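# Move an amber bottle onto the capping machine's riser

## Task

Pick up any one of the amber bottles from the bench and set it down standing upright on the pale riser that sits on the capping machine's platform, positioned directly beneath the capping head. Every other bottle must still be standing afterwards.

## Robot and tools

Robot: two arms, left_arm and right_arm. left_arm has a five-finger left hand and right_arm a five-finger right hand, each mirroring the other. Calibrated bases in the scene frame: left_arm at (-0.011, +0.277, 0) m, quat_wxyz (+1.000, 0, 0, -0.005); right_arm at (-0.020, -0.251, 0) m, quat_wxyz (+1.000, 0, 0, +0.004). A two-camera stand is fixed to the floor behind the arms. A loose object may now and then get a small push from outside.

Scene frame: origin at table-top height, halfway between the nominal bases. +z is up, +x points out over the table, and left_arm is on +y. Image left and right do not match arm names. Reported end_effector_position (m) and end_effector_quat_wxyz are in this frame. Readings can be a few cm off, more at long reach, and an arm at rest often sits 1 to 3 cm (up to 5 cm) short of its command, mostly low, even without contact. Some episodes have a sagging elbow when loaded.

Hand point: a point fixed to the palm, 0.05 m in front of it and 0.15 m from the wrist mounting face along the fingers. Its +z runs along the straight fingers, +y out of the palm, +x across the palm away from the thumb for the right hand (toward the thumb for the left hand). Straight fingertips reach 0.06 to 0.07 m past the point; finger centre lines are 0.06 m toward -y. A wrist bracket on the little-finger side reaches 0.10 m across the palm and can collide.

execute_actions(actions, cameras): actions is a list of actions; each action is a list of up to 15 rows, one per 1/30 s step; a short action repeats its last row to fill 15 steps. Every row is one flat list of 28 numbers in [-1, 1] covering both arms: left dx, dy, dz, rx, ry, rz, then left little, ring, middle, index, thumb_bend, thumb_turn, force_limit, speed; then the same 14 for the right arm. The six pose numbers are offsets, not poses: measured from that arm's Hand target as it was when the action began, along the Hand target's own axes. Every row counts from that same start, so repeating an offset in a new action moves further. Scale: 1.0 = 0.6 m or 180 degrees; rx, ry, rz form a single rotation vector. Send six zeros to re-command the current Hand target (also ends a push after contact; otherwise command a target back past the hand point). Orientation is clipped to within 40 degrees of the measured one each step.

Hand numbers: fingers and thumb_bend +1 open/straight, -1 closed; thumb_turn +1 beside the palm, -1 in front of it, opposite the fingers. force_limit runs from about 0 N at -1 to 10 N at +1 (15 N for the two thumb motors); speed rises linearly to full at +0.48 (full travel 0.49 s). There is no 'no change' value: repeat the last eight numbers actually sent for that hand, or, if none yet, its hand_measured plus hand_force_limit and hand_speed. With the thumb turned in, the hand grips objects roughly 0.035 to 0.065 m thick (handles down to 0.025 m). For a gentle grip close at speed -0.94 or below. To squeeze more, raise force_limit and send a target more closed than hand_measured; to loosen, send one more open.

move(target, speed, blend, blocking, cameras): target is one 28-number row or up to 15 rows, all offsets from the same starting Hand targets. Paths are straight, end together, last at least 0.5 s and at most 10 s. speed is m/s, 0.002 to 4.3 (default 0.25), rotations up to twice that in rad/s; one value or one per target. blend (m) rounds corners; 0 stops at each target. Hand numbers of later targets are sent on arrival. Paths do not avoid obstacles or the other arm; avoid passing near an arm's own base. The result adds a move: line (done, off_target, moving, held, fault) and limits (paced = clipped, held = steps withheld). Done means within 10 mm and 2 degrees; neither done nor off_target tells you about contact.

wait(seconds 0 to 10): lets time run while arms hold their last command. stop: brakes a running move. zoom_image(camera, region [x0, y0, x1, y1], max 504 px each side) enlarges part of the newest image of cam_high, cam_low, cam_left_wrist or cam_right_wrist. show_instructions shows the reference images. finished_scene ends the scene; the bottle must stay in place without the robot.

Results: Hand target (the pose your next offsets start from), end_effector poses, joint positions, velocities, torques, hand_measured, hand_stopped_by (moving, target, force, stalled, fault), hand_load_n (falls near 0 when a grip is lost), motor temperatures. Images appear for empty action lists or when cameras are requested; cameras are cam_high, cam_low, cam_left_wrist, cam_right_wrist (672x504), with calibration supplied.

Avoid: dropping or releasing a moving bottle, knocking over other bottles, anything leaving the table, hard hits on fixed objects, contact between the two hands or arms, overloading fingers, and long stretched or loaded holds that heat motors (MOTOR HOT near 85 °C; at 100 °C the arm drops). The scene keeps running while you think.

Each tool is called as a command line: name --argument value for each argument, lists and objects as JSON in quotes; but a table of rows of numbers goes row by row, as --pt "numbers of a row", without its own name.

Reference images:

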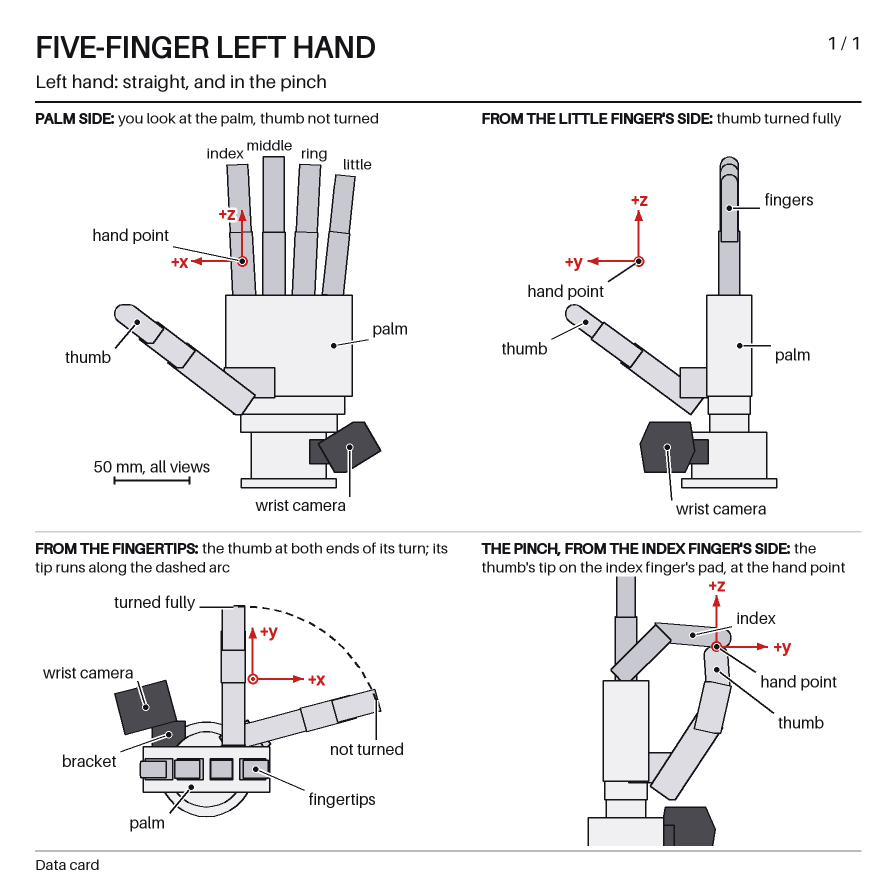

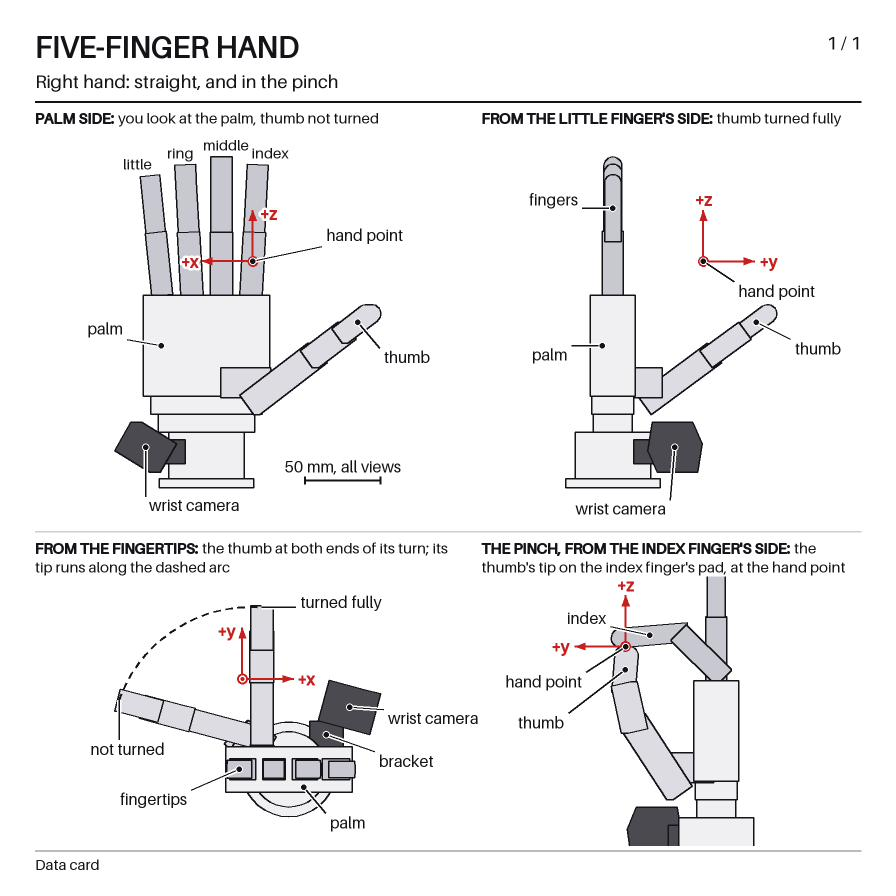

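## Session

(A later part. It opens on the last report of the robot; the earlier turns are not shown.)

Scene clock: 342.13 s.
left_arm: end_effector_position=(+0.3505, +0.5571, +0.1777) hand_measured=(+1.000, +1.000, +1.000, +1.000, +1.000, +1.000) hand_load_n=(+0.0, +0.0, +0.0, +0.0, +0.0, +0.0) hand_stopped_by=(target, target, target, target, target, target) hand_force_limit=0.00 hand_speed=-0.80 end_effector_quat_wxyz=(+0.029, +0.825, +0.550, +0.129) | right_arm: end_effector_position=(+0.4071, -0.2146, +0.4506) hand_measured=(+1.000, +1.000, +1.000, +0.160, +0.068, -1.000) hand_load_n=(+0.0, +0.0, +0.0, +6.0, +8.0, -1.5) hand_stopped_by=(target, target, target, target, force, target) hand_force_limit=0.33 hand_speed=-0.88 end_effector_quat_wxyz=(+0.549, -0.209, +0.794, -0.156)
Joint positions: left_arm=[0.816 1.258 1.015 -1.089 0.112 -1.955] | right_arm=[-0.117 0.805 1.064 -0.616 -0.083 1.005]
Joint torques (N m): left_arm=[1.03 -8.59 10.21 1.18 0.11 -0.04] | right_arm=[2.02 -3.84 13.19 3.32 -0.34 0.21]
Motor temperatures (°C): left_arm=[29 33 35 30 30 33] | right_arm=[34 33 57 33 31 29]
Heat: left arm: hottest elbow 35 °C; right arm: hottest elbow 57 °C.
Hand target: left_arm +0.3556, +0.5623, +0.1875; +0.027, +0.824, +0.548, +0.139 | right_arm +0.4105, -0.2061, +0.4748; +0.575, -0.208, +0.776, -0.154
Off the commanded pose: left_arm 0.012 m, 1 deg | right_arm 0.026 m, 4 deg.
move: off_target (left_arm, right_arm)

wait --seconds 0.1 --cameras '["cam_low","cam_right_wrist"]'

zoom_image --camera "cam_low" --region '[270, 130, 350, 240]'

zoom_image --camera "cam_right_wrist" --region '[280, 0, 580, 220]'

Scene clock: 342.80 s.
left_arm: end_effector_position=(+0.3505, +0.5571, +0.1777) hand_measured=(+1.000, +1.000, +1.000, +1.000, +1.000, +1.000) hand_load_n=(+0.0, +0.0, +0.0, +0.0, +0.0, +0.0) hand_stopped_by=(target, target, target, target, target, target) hand_force_limit=0.00 hand_speed=-0.80 end_effector_quat_wxyz=(+0.029, +0.825, +0.550, +0.129) | right_arm: end_effector_position=(+0.4071, -0.2146, +0.4506) hand_measured=(+1.000, +1.000, +1.000, +0.160, +0.068, -1.000) hand_load_n=(-0.5, +0.0, +0.0, +6.0, +8.0, -1.5) hand_stopped_by=(target, target, target, target, force, target) hand_force_limit=0.33 hand_speed=-0.88 end_effector_quat_wxyz=(+0.549, -0.209, +0.794, -0.156)
Joint positions: left_arm=[0.816 1.258 1.015 -1.089 0.112 -1.955] | right_arm=[-0.117 0.805 1.064 -0.616 -0.083 1.005]
Joint torques (N m): left_arm=[1.26 -8.29 10.32 1.09 0.13 -0.01] | right_arm=[1.96 -3.84 13.16 3.26 -0.34 0.21]
Motor temperatures (°C): left_arm=[29 33 35 30 30 33] | right_arm=[34 33 57 33 31 29]
Heat: left arm: hottest elbow 35 °C; right arm: hottest elbow 57 °C.
Hand target: left_arm +0.3556, +0.5623, +0.1875; +0.027, +0.824, +0.548, +0.139 | right_arm +0.4105, -0.2061, +0.4748; +0.575, -0.208, +0.776, -0.154
Off the commanded pose: left_arm 0.012 m, 1 deg | right_arm 0.026 m, 4 deg.
wait: 0.10 s; at rest from the start
camera_calibration:
cam_right_wrist: T_world_to_cam=[[-0.261759, 0.663977, -0.700441, 0.562173], [-0.252329, 0.653421, 0.713702, -0.0793267], [0.931564, 0.36356, -0.00349825, -0.192376], [0, 0, 0, 1]] pos_world=[0.306348, -0.251495, 0.449711]
Images, in order (width x height): cam_low 672x504, cam_right_wrist 672x504.

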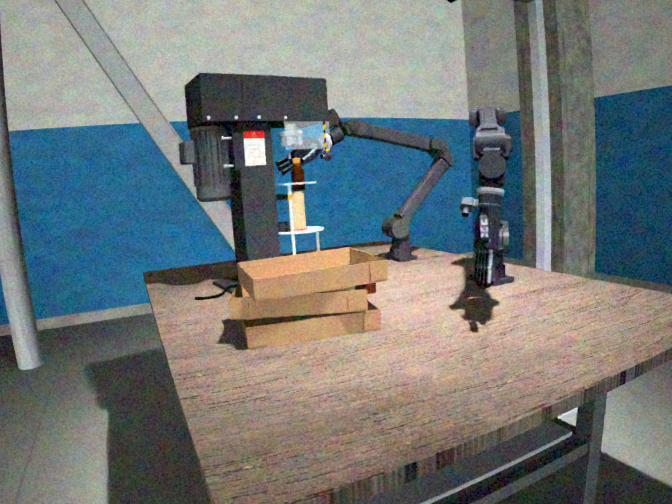

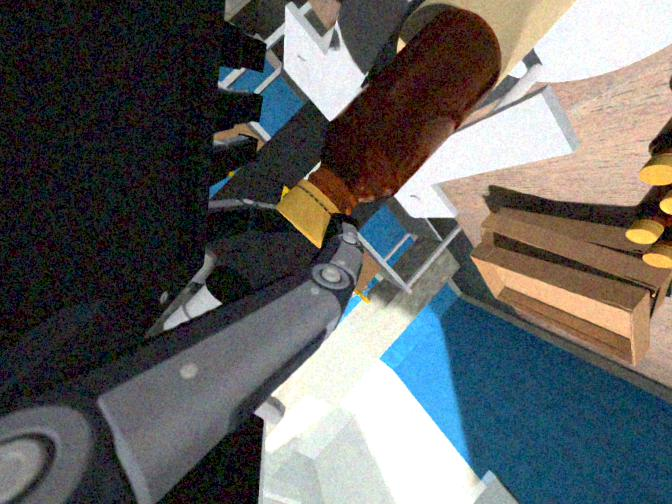

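Scaled by 4.582 from the camera's 672x504 image, which has a finer 960x720 frame.

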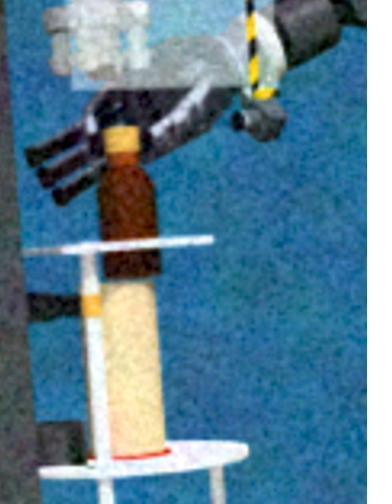

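Scaled by 1.680 from the camera's 672x504 image, which has a finer 960x720 frame.

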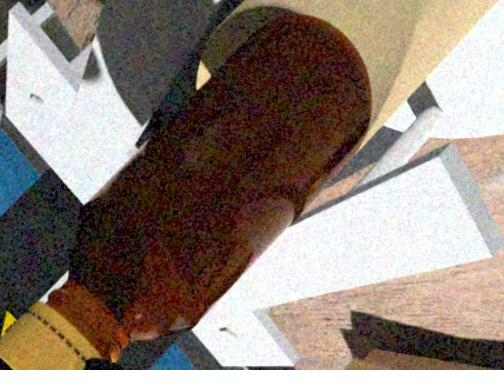

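zoom_image --camera "cam_low" --region '[275, 115, 345, 185]'

zoom_image --camera "cam_right_wrist" --region '[150, 100, 450, 320]'

Scaled by 7.200 from the camera's 672x504 image, which has a finer 960x720 frame.

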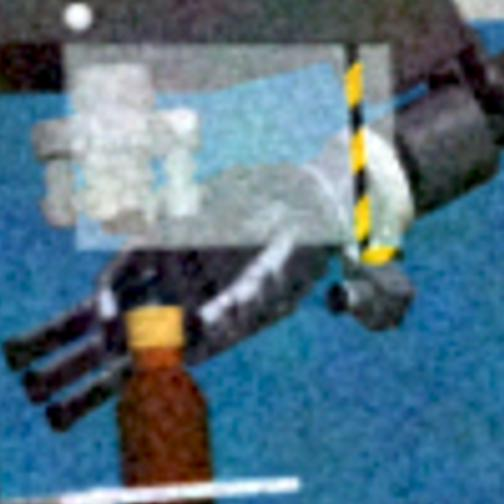

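Scaled by 1.680 from the camera's 672x504 image, which has a finer 960x720 frame.

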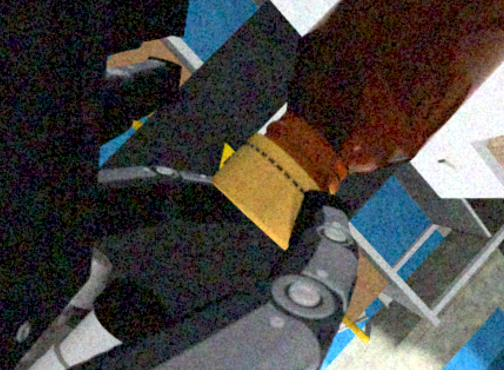

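zoom_image --camera "cam_low" --region '[275, 185, 325, 235]'

zoom_image --camera "cam_low" --region '[275, 115, 325, 165]'

Scaled by 10.080 from the camera's 672x504 image, which has a finer 960x720 frame.

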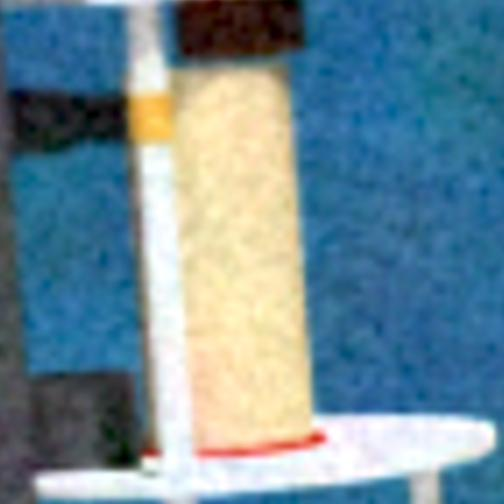

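Scaled by 10.080 from the camera's 672x504 image, which has a finer 960x720 frame.

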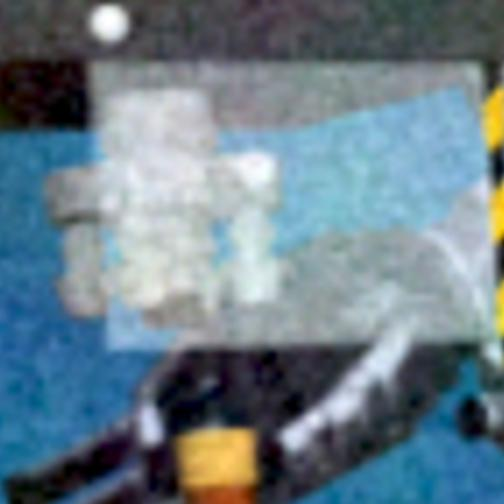

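zoom_image --camera "cam_right_wrist" --region '[270, 0, 410, 130]'

zoom_image --camera "cam_right_wrist" --region '[400, 20, 600, 220]'

Scaled by 3.600 from the camera's 672x504 image, which has a finer 960x720 frame.

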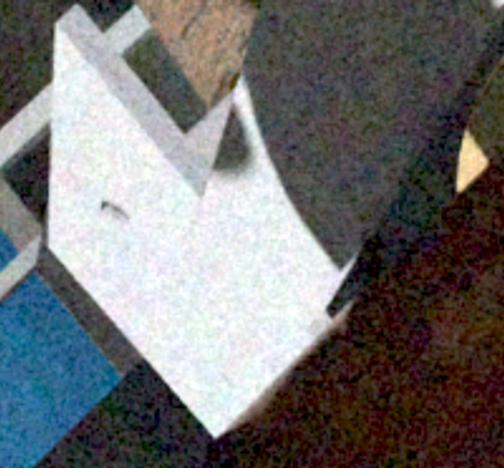

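Scaled by 2.520 from the camera's 672x504 image, which has a finer 960x720 frame.

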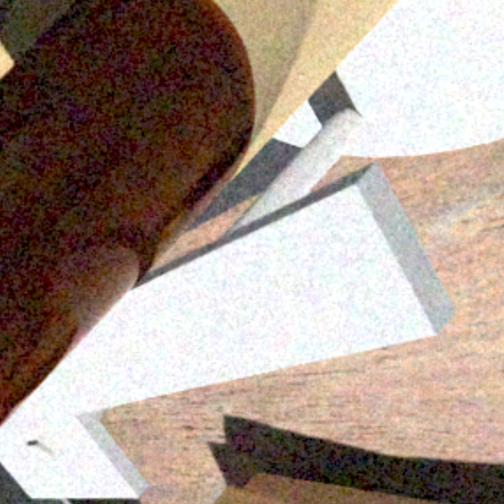

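move --target '[0,0,0,0,0,0,1,1,1,1,1,1,0,-0.8,-0.0527,-0.03045,-0.01853,0,0,0,1,1,1,0.16,-0.8,-1,0.33,-0.88]' --speed 0.04

Scene clock: 380.07 s.
left_arm: end_effector_position=(+0.3505, +0.5571, +0.1777) hand_measured=(+1.000, +1.000, +1.000, +1.000, +1.000, +1.000) hand_load_n=(+0.0, +0.0, +0.0, +0.0, +0.0, +0.0) hand_stopped_by=(target, target, target, target, target, target) hand_force_limit=0.00 hand_speed=-0.80 end_effector_quat_wxyz=(+0.029, +0.825, +0.550, +0.129) | right_arm: end_effector_position=(+0.4076, -0.2140, +0.4494) hand_measured=(+1.000, +1.000, +1.000, +0.160, +0.068, -1.000) hand_load_n=(+0.0, +0.0, +0.0, +5.5, +7.5, -1.5) hand_stopped_by=(target, target, target, target, force, target) hand_force_limit=0.33 hand_speed=-0.88 end_effector_quat_wxyz=(+0.532, -0.212, +0.806, -0.149)
Joint positions: left_arm=[0.816 1.258 1.015 -1.089 0.112 -1.955] | right_arm=[-0.117 0.826 1.098 -0.675 -0.086 1.005]
Joint torques (N m): left_arm=[0.85 -8.29 10.32 1.2 0.11 -0.02] | right_arm=[1.73 -3.96 19.79 2.17 -0.32 0.21]
Motor temperatures (°C): left_arm=[29 33 35 30 30 33] | right_arm=[34 33 52 33 31 29]
Heat: left arm: hottest elbow 35 °C; right arm: hottest elbow 52 °C.
Hand target: left_arm +0.3556, +0.5623, +0.1875; +0.027, +0.824, +0.548, +0.139 | right_arm +0.4106, -0.2062, +0.5130; +0.575, -0.208, +0.776, -0.154
Off the commanded pose: left_arm 0.012 m, 1 deg | right_arm 0.064 m, 6 deg.
move: off_target (left_arm, right_arm)

wait --seconds 0.1 --cameras '["cam_low","cam_right_wrist"]'

zoom_image --camera "cam_low" --region '[270, 130, 350, 240]'

Scene clock: 382.40 s.
left_arm: end_effector_position=(+0.3505, +0.5571, +0.1777) hand_measured=(+1.000, +1.000, +1.000, +1.000, +1.000, +1.000) hand_load_n=(+0.0, +0.0, +0.0, +0.0, +0.0, +0.0) hand_stopped_by=(target, target, target, target, target, target) hand_force_limit=0.00 hand_speed=-0.80 end_effector_quat_wxyz=(+0.029, +0.825, +0.550, +0.129) | right_arm: end_effector_position=(+0.4076, -0.2140, +0.4494) hand_measured=(+1.000, +1.000, +1.000, +0.160, +0.068, -1.000) hand_load_n=(+0.0, +0.0, +0.0, +5.5, +7.5, -2.0) hand_stopped_by=(target, target, target, target, force, target) hand_force_limit=0.33 hand_speed=-0.88 end_effector_quat_wxyz=(+0.532, -0.212, +0.806, -0.149)
Joint positions: left_arm=[0.816 1.258 1.015 -1.089 0.112 -1.955] | right_arm=[-0.117 0.826 1.098 -0.675 -0.086 1.005]
Joint torques (N m): left_arm=[0.97 -8.53 10.39 1.17 0.11 -0.03] | right_arm=[1.67 -4.07 19.86 2.17 -0.32 0.19]
Heat: left arm: hottest elbow 35 °C; right arm: hottest elbow 52 °C.
Hand target: left_arm +0.3556, +0.5623, +0.1875; +0.027, +0.824, +0.548, +0.139 | right_arm +0.4106, -0.2062, +0.5130; +0.575, -0.208, +0.776, -0.154
Off the commanded pose: left_arm 0.012 m, 1 deg | right_arm 0.064 m, 6 deg.
wait: 0.10 s; at rest from the start
camera_calibration:
cam_right_wrist: T_world_to_cam=[[-0.294531, 0.667262, -0.684115, 0.567703], [-0.222607, 0.648272, 0.728141, -0.0984391], [0.929353, 0.366749, -0.0423989, -0.173984], [0, 0, 0, 1]] pos_world=[0.306985, -0.251183, 0.452675]
Images, in order (width x height): cam_low 672x504, cam_right_wrist 672x504.

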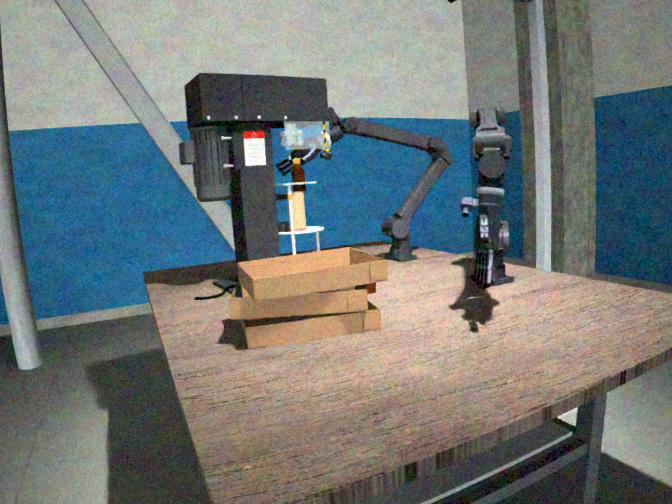

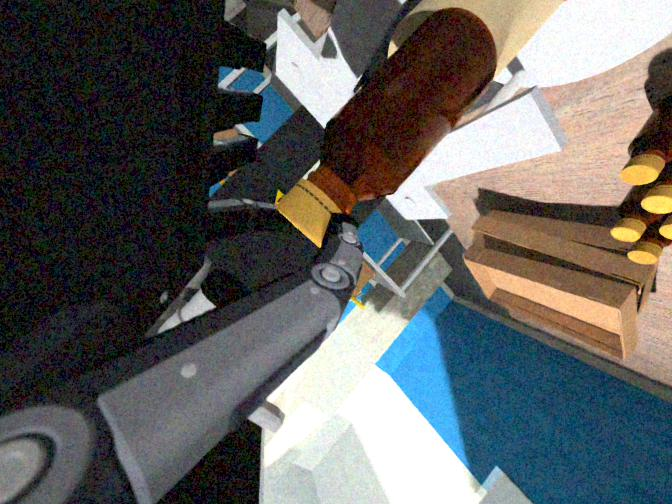

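Scaled by 4.582 from the camera's 672x504 image, which has a finer 960x720 frame.

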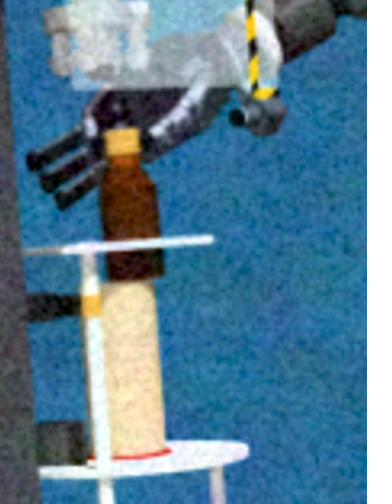

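move --target '[0,0,0,0,0,0,1,1,1,1,1,1,0,-0.8,-0.01037,-0.00503,0.00347,0.0056,-0.0096,0,1,1,1,0.16,-0.8,-1,0.33,-0.88]' --speed 0.02 --cameras '["cam_low","cam_right_wrist"]'

zoom_image --camera "cam_low" --region '[270, 130, 350, 240]'

Scene clock: 385.10 s.
left_arm: end_effector_position=(+0.3505, +0.5571, +0.1777) hand_measured=(+1.000, +1.000, +1.000, +1.000, +1.000, +1.000) hand_load_n=(+0.0, +0.0, +0.0, +0.0, +0.0, +0.0) hand_stopped_by=(target, target, target, target, target, target) hand_force_limit=0.00 hand_speed=-0.80 end_effector_quat_wxyz=(+0.029, +0.825, +0.550, +0.129) | right_arm: end_effector_position=(+0.4078, -0.2140, +0.4498) hand_measured=(+1.000, +1.000, +1.000, +0.160, +0.068, -1.000) hand_load_n=(+0.0, +0.0, +0.0, +5.5, +7.5, -1.5) hand_stopped_by=(target, target, target, target, force, target) hand_force_limit=0.33 hand_speed=-0.88 end_effector_quat_wxyz=(+0.533, -0.212, +0.806, -0.149)
Joint positions: left_arm=[0.816 1.258 1.015 -1.089 0.112 -1.955] | right_arm=[-0.117 0.826 1.098 -0.673 -0.086 1.005]
Joint torques (N m): left_arm=[1.32 -8.35 10.26 1.22 0.14 0.01] | right_arm=[1.67 -4.37 18.95 3.64 -0.32 0.24]
Heat: left arm: hottest elbow 35 °C; right arm: hottest elbow 53 °C.
Hand target: left_arm +0.3556, +0.5623, +0.1875; +0.027, +0.824, +0.548, +0.139 | right_arm +0.4146, -0.2056, +0.5189; +0.588, -0.205, +0.766, -0.158
Off the commanded pose: left_arm 0.012 m, 1 deg | right_arm 0.070 m, 8 deg.
move: off_target (left_arm, right_arm)
camera_calibration:
cam_right_wrist: T_world_to_cam=[[-0.293469, 0.667131, -0.684699, 0.567878], [-0.224162, 0.648244, 0.727689, -0.0979466], [0.929315, 0.367038, -0.0406938, -0.174843], [0, 0, 0, 1]] pos_world=[0.307183, -0.251181, 0.452985]
Images, in order (width x height): cam_low 672x504, cam_right_wrist 672x504.

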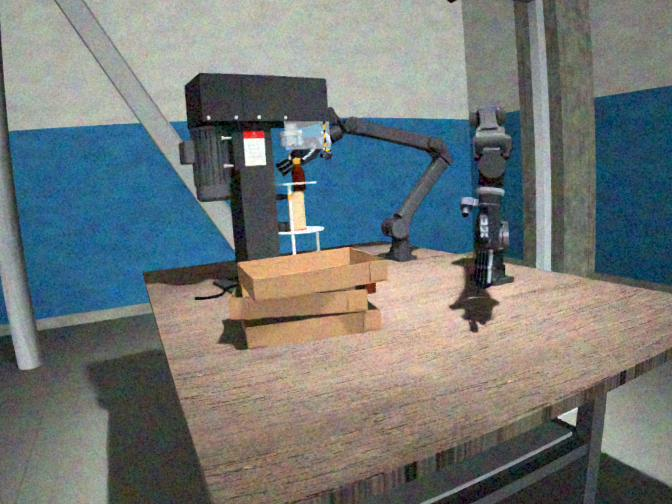

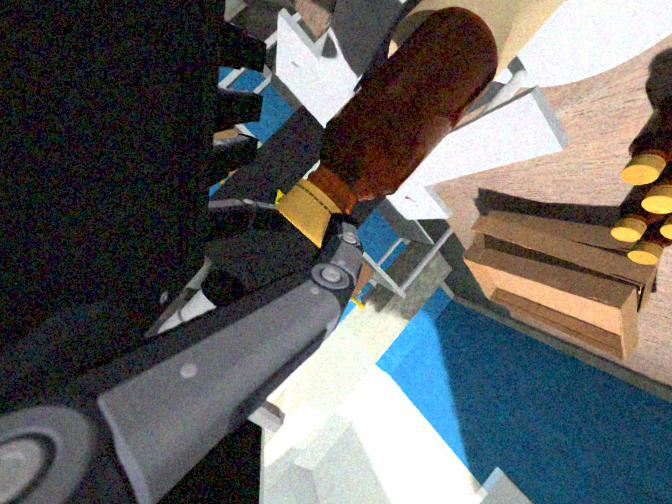

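Scaled by 4.582 from the camera's 672x504 image, which has a finer 960x720 frame.

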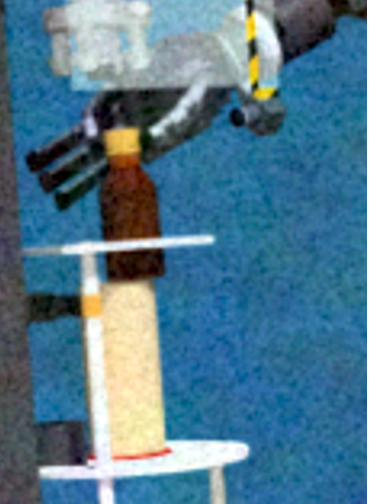

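move --target '[0,0,0,0,0,0,1,1,1,1,1,1,0,-0.8,-0.007,-0.00268,0.00837,0,0,0,1,1,1,0.16,-0.8,-1,0.33,-0.88]' --speed 0.02 --cameras '["cam_low","cam_right_wrist"]'

zoom_image --camera "cam_low" --region '[270, 130, 350, 240]'

Scene clock: 387.47 s.
left_arm: end_effector_position=(+0.3505, +0.5571, +0.1777) hand_measured=(+1.000, +1.000, +1.000, +1.000, +1.000, +1.000) hand_load_n=(+0.0, +0.0, +0.0, +0.0, +0.0, +0.0) hand_stopped_by=(target, target, target, target, target, target) hand_force_limit=0.00 hand_speed=-0.80 end_effector_quat_wxyz=(+0.029, +0.825, +0.550, +0.129) | right_arm: end_effector_position=(+0.4094, -0.2147, +0.4493) hand_measured=(+1.000, +1.000, +1.000, +0.160, +0.068, -1.000) hand_load_n=(+0.0, +0.0, +0.0, +6.0, +7.5, -1.5) hand_stopped_by=(target, target, target, target, force, target) hand_force_limit=0.33 hand_speed=-0.88 end_effector_quat_wxyz=(+0.532, -0.211, +0.806, -0.150)
Joint positions: left_arm=[0.816 1.258 1.015 -1.089 0.112 -1.955] | right_arm=[-0.117 0.829 1.098 -0.669 -0.084 1.006]
Joint torques (N m): left_arm=[0.91 -8.35 10.45 1.18 0.13 -0.02] | right_arm=[1.73 -3.6 20.18 3.52 -0.28 0.27]
Heat: left arm: hottest elbow 36 °C; right arm: hottest elbow 53 °C.
Hand target: left_arm +0.3556, +0.5623, +0.1875; +0.027, +0.824, +0.548, +0.139 | right_arm +0.4206, -0.2050, +0.5220; +0.588, -0.205, +0.766, -0.158
Off the commanded pose: left_arm 0.012 m, 1 deg | right_arm 0.074 m, 8 deg.
move: off_target (left_arm, right_arm)
camera_calibration:
cam_right_wrist: T_world_to_cam=[[-0.291381, 0.667702, -0.685034, 0.567836], [-0.222623, 0.649115, 0.727385, -0.0970239], [0.930342, 0.36445, -0.0404937, -0.17717], [0, 0, 0, 1]] pos_world=[0.308685, -0.251596, 0.452386]
Images, in order (width x height): cam_low 672x504, cam_right_wrist 672x504.

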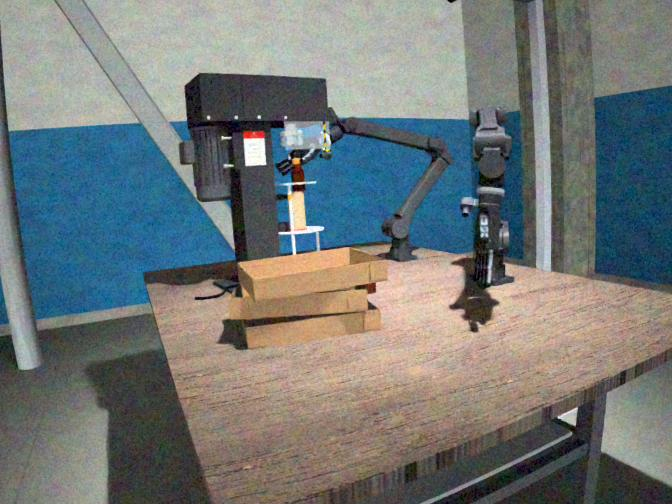

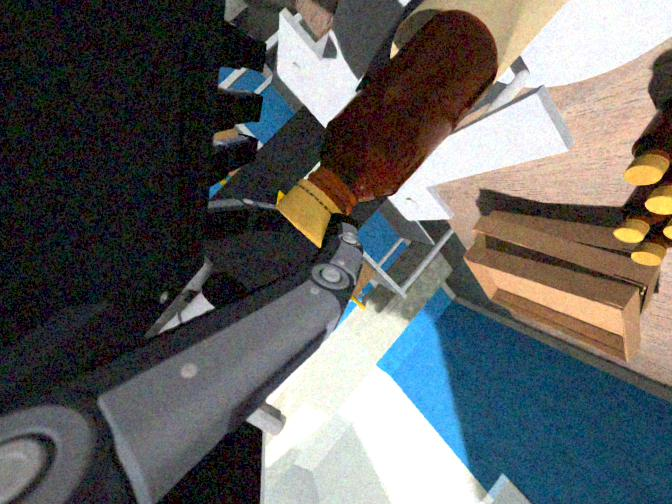

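Scaled by 4.582 from the camera's 672x504 image, which has a finer 960x720 frame.

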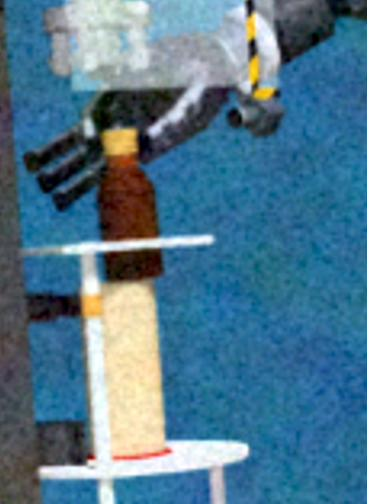

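move --target '[0,0,0,0,0,0,1,1,1,1,1,1,0,-0.8,-0.00725,-0.00225,0.00837,0,0,0,1,1,1,0.16,-0.8,-1,0.33,-0.88]' --speed 0.02 --cameras '["cam_low","cam_right_wrist"]'

zoom_image --camera "cam_low" --region '[270, 130, 350, 240]'

Scene clock: 389.77 s.
left_arm: end_effector_position=(+0.3505, +0.5571, +0.1777) hand_measured=(+1.000, +1.000, +1.000, +1.000, +1.000, +1.000) hand_load_n=(+0.0, +0.0, +0.0, +0.0, +0.0, +0.0) hand_stopped_by=(target, target, target, target, target, target) hand_force_limit=0.00 hand_speed=-0.80 end_effector_quat_wxyz=(+0.029, +0.825, +0.550, +0.129) | right_arm: end_effector_position=(+0.4128, -0.2163, +0.4497) hand_measured=(+1.000, +1.000, +1.000, +0.160, +0.068, -1.000) hand_load_n=(+0.0, +0.0, +0.0, +6.0, +7.5, -0.5) hand_stopped_by=(target, target, target, target, force, target) hand_force_limit=0.33 hand_speed=-0.88 end_effector_quat_wxyz=(+0.531, -0.207, +0.808, -0.150)
Joint positions: left_arm=[0.816 1.258 1.015 -1.089 0.112 -1.955] | right_arm=[-0.117 0.838 1.104 -0.669 -0.077 1.012]
Joint torques (N m): left_arm=[1.08 -8.06 10.28 1.24 0.11 -0.02] | right_arm=[2.32 -3.14 20.83 3.6 -0.38 0.19]
Heat: left arm: hottest elbow 36 °C; right arm: hottest elbow 53 °C.
Hand target: left_arm +0.3556, +0.5623, +0.1875; +0.027, +0.824, +0.548, +0.139 | right_arm +0.4265, -0.2039, +0.5249; +0.588, -0.205, +0.766, -0.158
Off the commanded pose: left_arm 0.012 m, 1 deg | right_arm 0.077 m, 8 deg.
move: off_target (left_arm, right_arm)
camera_calibration:
cam_right_wrist: T_world_to_cam=[[-0.287263, 0.673012, -0.681568, 0.568133], [-0.214699, 0.648212, 0.730565, -0.100409], [0.933479, 0.356197, -0.0417125, -0.182273], [0, 0, 0, 1]] pos_world=[0.311794, -0.252349, 0.452974]
Images, in order (width x height): cam_low 672x504, cam_right_wrist 672x504.

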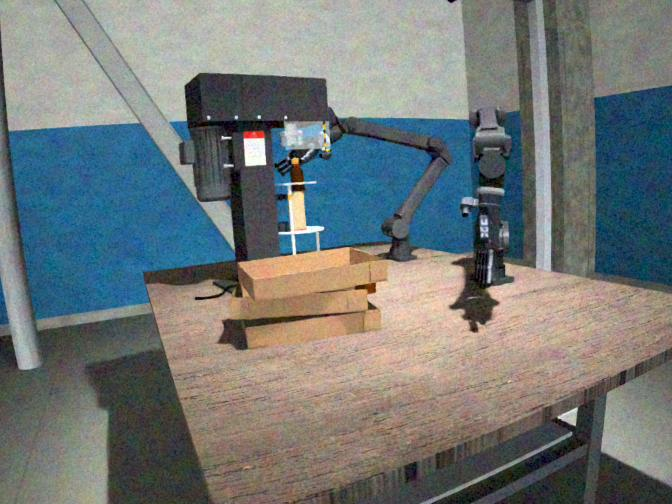

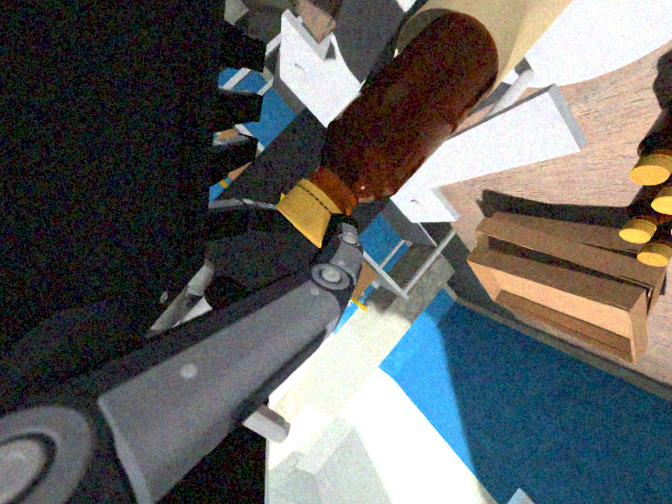

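Scaled by 4.582 from the camera's 672x504 image, which has a finer 960x720 frame.

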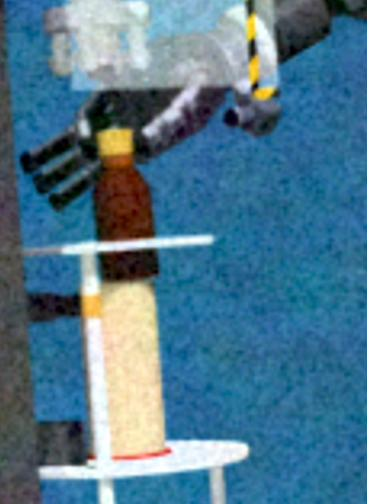

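move --target '[0,0,0,0,0,0,1,1,1,1,1,1,0,-0.8,-0.01054,-0.00127,0.00429,0.0083,-0.0144,0,1,1,1,0.16,-0.8,-1,0.33,-0.88]' --speed 0.02 --cameras '["cam_low","cam_right_wrist"]'

zoom_image --camera "cam_low" --region '[270, 130, 350, 240]'

Scene clock: 393.73 s.
left_arm: end_effector_position=(+0.3505, +0.5571, +0.1777) hand_measured=(+1.000, +1.000, +1.000, +1.000, +1.000, +1.000) hand_load_n=(+0.0, +0.0, +0.0, +0.0, +0.0, +0.0) hand_stopped_by=(target, target, target, target, target, target) hand_force_limit=0.00 hand_speed=-0.80 end_effector_quat_wxyz=(+0.029, +0.825, +0.550, +0.129) | right_arm: end_effector_position=(+0.4183, -0.2195, +0.4523) hand_measured=(+1.000, +1.000, +1.000, +0.160, +0.068, -1.000) hand_load_n=(+0.0, +0.0, +0.0, +5.5, +7.5, -1.0) hand_stopped_by=(target, target, target, target, force, target) hand_force_limit=0.33 hand_speed=-0.88 end_effector_quat_wxyz=(+0.536, -0.202, +0.804, -0.158)
Joint positions: left_arm=[0.816 1.258 1.015 -1.089 0.112 -1.955] | right_arm=[-0.117 0.845 1.104 -0.645 -0.063 1.013]
Joint torques (N m): left_arm=[1.14 -8.53 10.35 1.33 0.09 -0.01] | right_arm=[3.14 -4.48 18.51 5.31 -0.74 0.25]
Heat: left arm: hottest elbow 36 °C; right arm: hottest elbow 54 °C.
Hand target: left_arm +0.3556, +0.5623, +0.1875; +0.027, +0.824, +0.548, +0.139 | right_arm +0.4305, -0.2014, +0.5299; +0.608, -0.201, +0.751, -0.163
Off the commanded pose: left_arm 0.012 m, 1 deg | right_arm 0.081 m, 10 deg.
move: off_target (left_arm, right_arm)
camera_calibration:
cam_right_wrist: T_world_to_cam=[[-0.267243, 0.672177, -0.690477, 0.569055], [-0.218339, 0.655666, 0.722794, -0.0923449], [0.938568, 0.343919, -0.0284595, -0.196978], [0, 0, 0, 1]] pos_world=[0.31679, -0.254214, 0.45406]
Images, in order (width x height): cam_low 672x504, cam_right_wrist 672x504.

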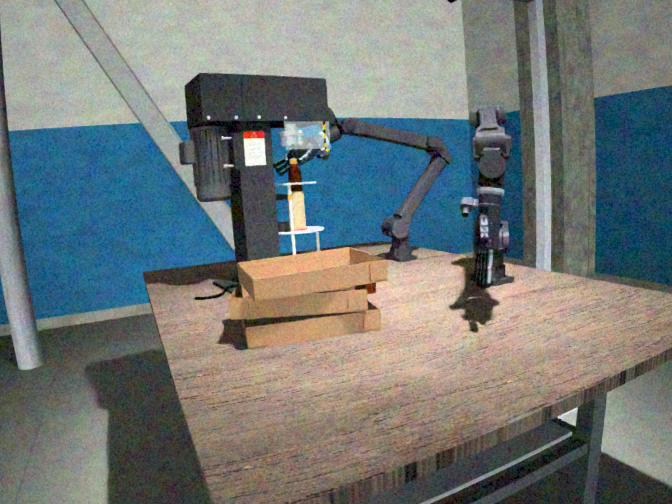

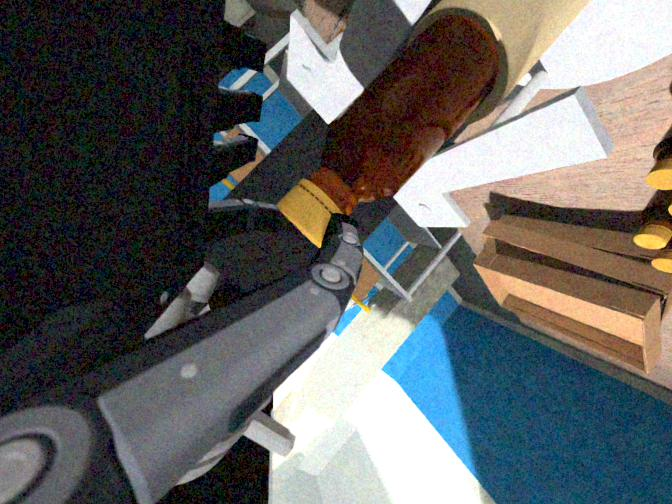

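Scaled by 4.582 from the camera's 672x504 image, which has a finer 960x720 frame.

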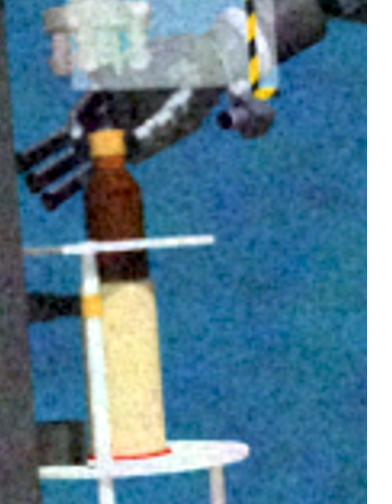

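zoom_image --camera "cam_right_wrist" --region '[270, 0, 610, 250]'

zoom_image --camera "cam_low" --region '[275, 115, 345, 195]'

Scaled by 1.482 from the camera's 672x504 image, which has a finer 960x720 frame.

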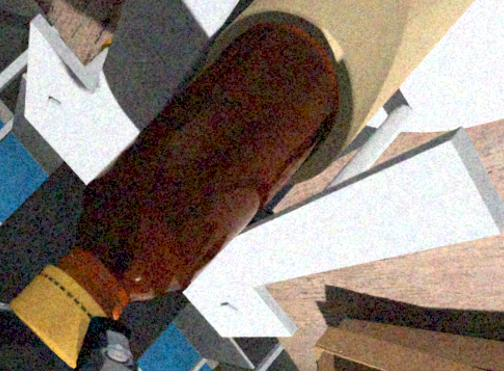

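Scaled by 6.300 from the camera's 672x504 image, which has a finer 960x720 frame.

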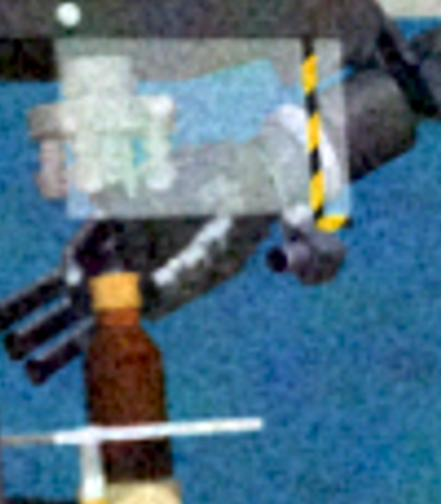

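zoom_image --camera "cam_low" --region '[280, 175, 320, 205]'

zoom_image --camera "cam_right_wrist" --region '[380, 0, 560, 160]'

Scaled by 12.600 from the camera's 672x504 image, which has a finer 960x720 frame.

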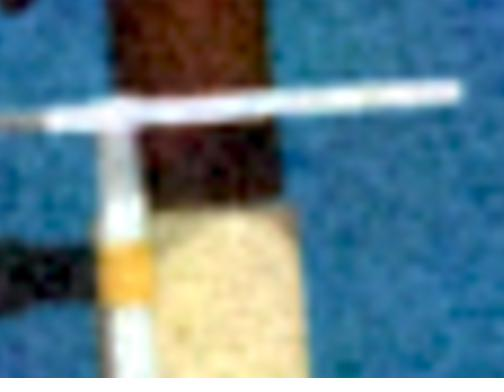

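Scaled by 2.800 from the camera's 672x504 image, which has a finer 960x720 frame.

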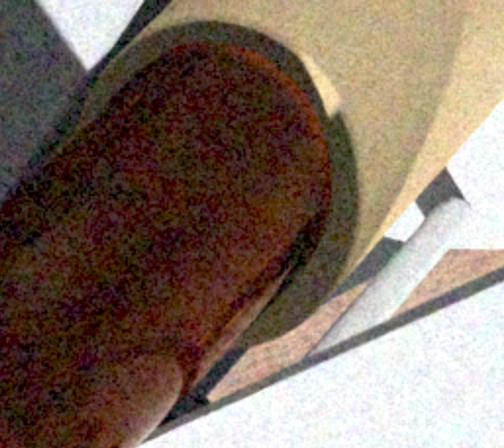

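move --target '[0,0,0,0,0,0,1,1,1,1,1,1,0,-0.8,-0.00482,0.003,0.00455,0,0,0,1,1,1,0.16,-0.8,-1,0.33,-0.88]' --speed 0.02 --cameras '["cam_low","cam_right_wrist"]'

zoom_image --camera "cam_low" --region '[270, 130, 350, 240]'

zoom_image --camera "cam_right_wrist" --region '[380, 0, 560, 160]'

Scene clock: 410.10 s.
left_arm: end_effector_position=(+0.3505, +0.5571, +0.1777) hand_measured=(+1.000, +1.000, +1.000, +1.000, +1.000, +1.000) hand_load_n=(+0.0, +0.0, +0.0, +0.0, +0.0, +0.0) hand_stopped_by=(target, target, target, target, target, target) hand_force_limit=0.00 hand_speed=-0.80 end_effector_quat_wxyz=(+0.029, +0.825, +0.550, +0.129) | right_arm: end_effector_position=(+0.4200, -0.2209, +0.4520) hand_measured=(+1.000, +1.000, +1.000, +0.160, +0.068, -1.000) hand_load_n=(+0.0, +0.0, +0.0, +5.5, +8.0, -0.5) hand_stopped_by=(target, target, target, target, force, target) hand_force_limit=0.33 hand_speed=-0.88 end_effector_quat_wxyz=(+0.536, -0.200, +0.804, -0.161)
Joint positions: left_arm=[0.816 1.258 1.015 -1.089 0.112 -1.955] | right_arm=[-0.117 0.848 1.104 -0.641 -0.055 1.013]
Joint torques (N m): left_arm=[1.32 -8.35 10.28 1.17 0.09 -0.02] | right_arm=[3.55 -4.54 18.96 5.22 -0.67 0.28]
Motor temperatures (°C): left_arm=[29 33 36 30 30 33] | right_arm=[33 33 56 34 31 29]
Heat: left arm: hottest elbow 36 °C; right arm: hottest elbow 56 °C.
Hand target: left_arm +0.3556, +0.5623, +0.1875; +0.027, +0.824, +0.548, +0.139 | right_arm +0.4336, -0.1986, +0.5309; +0.608, -0.201, +0.751, -0.163
Off the commanded pose: left_arm 0.012 m, 1 deg | right_arm 0.083 m, 10 deg.
move: off_target (left_arm, right_arm)
camera_calibration:
cam_right_wrist: T_world_to_cam=[[-0.261747, 0.671754, -0.69299, 0.569004], [-0.21451, 0.659572, 0.720382, -0.09047], [0.940996, 0.337212, -0.0285432, -0.200495], [0, 0, 0, 1]] pos_world=[0.318194, -0.25495, 0.453764]
Images, in order (width x height): cam_low 672x504, cam_right_wrist 672x504.

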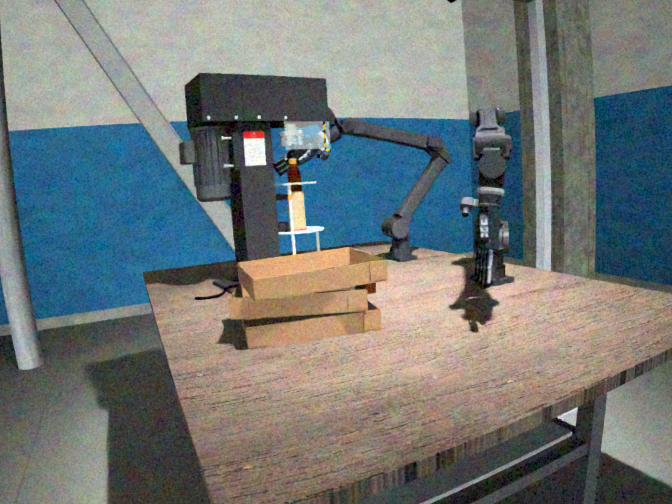

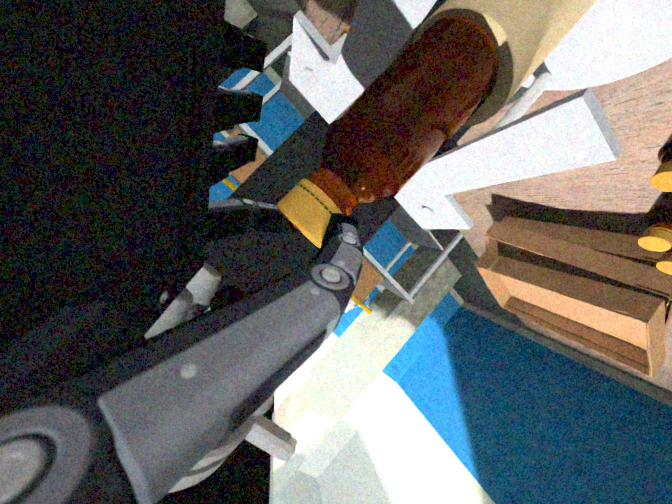

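Scaled by 4.582 from the camera's 672x504 image, which has a finer 960x720 frame.

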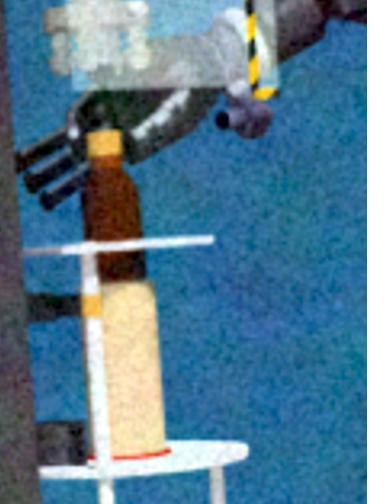

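Scaled by 2.800 from the camera's 672x504 image, which has a finer 960x720 frame.

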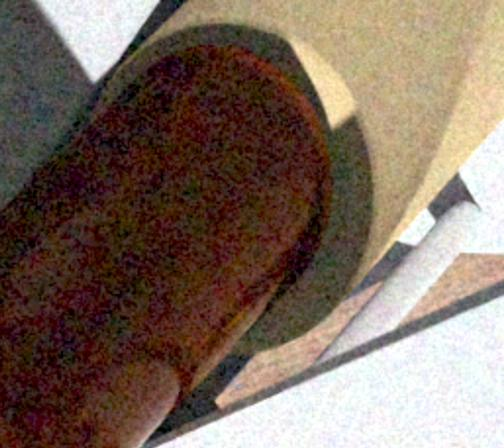

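move --target '[0,0,0,0,0,0,1,1,1,1,1,1,0,-0.8,0.00597,-0.01963,0.00583,-0.0099,-0.0154,-0.0035,1,1,1,0.16,-0.8,-1,0.33,-0.88]' --speed 0.02 --cameras '["cam_low","cam_right_wrist"]'

zoom_image --camera "cam_low" --region '[270, 130, 350, 240]'

zoom_image --camera "cam_right_wrist" --region '[380, 0, 560, 160]'

Scene clock: 416.57 s.
left_arm: end_effector_position=(+0.3505, +0.5571, +0.1777) hand_measured=(+1.000, +1.000, +1.000, +1.000, +1.000, +1.000) hand_load_n=(+0.0, +0.0, +0.0, +0.0, +0.0, +0.0) hand_stopped_by=(target, target, target, target, target, target) hand_force_limit=0.00 hand_speed=-0.80 end_effector_quat_wxyz=(+0.029, +0.825, +0.550, +0.129) | right_arm: end_effector_position=(+0.4248, -0.2206, +0.4532) hand_measured=(+1.000, +1.000, +1.000, +0.160, +0.068, -1.000) hand_load_n=(+0.0, +0.0, +0.0, +5.5, +8.0, +0.5) hand_stopped_by=(target, target, target, target, force, target) hand_force_limit=0.33 hand_speed=-0.88 end_effector_quat_wxyz=(+0.549, -0.216, +0.796, -0.133)
Joint positions: left_arm=[0.816 1.258 1.015 -1.089 0.112 -1.955] | right_arm=[-0.163 0.87 1.104 -0.61 -0.169 1.001]
Joint torques (N m): left_arm=[0.97 -8.59 10.33 1.17 0.11 -0.01] | right_arm=[1.73 -4.84 18.63 5.74 -1.07 0.11]
Motor temperatures (°C): left_arm=[29 33 36 30 30 33] | right_arm=[33 33 57 34 31 29]
Heat: left arm: hottest elbow 36 °C; right arm: hottest elbow 57 °C.
Hand target: left_arm +0.3556, +0.5623, +0.1875; +0.027, +0.824, +0.548, +0.139 | right_arm +0.4375, -0.2104, +0.5329; +0.622, -0.218, +0.737, -0.150
Off the commanded pose: left_arm 0.012 m, 1 deg | right_arm 0.081 m, 11 deg.
move: off_target (left_arm, right_arm)
camera_calibration:
cam_right_wrist: T_world_to_cam=[[-0.295258, 0.674315, -0.676848, 0.57832], [-0.265829, 0.622478, 0.736109, -0.0840983], [0.917692, 0.397267, -0.00453918, -0.1928], [0, 0, 0, 1]] pos_world=[0.325329, -0.261027, 0.452465]
Images, in order (width x height): cam_low 672x504, cam_right_wrist 672x504.

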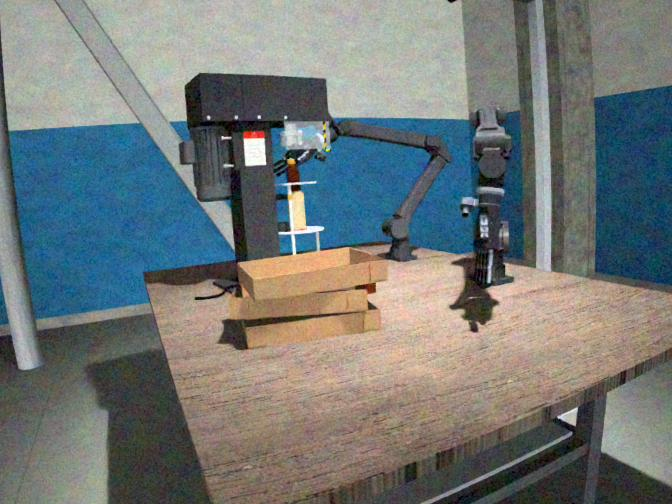

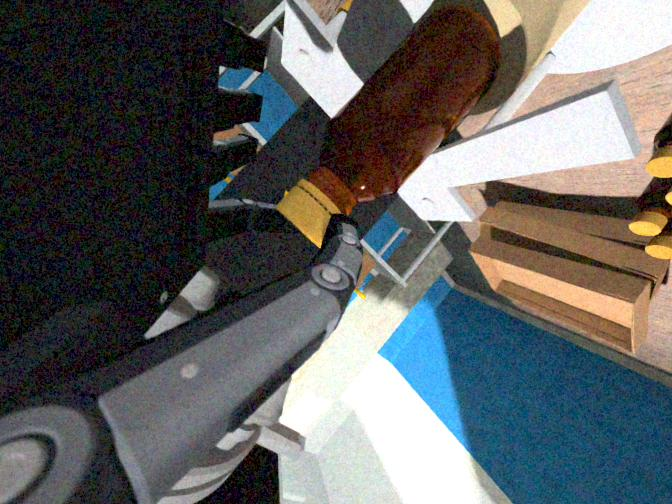

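Scaled by 4.582 from the camera's 672x504 image, which has a finer 960x720 frame.

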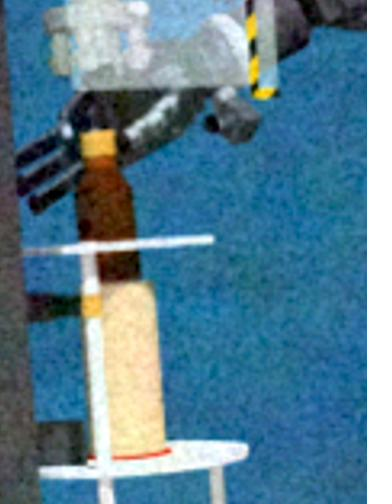

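Scaled by 2.800 from the camera's 672x504 image, which has a finer 960x720 frame.

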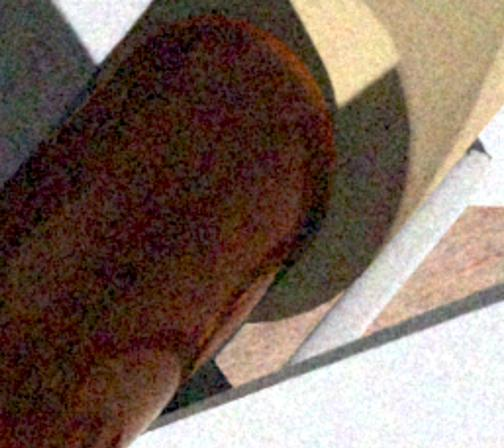

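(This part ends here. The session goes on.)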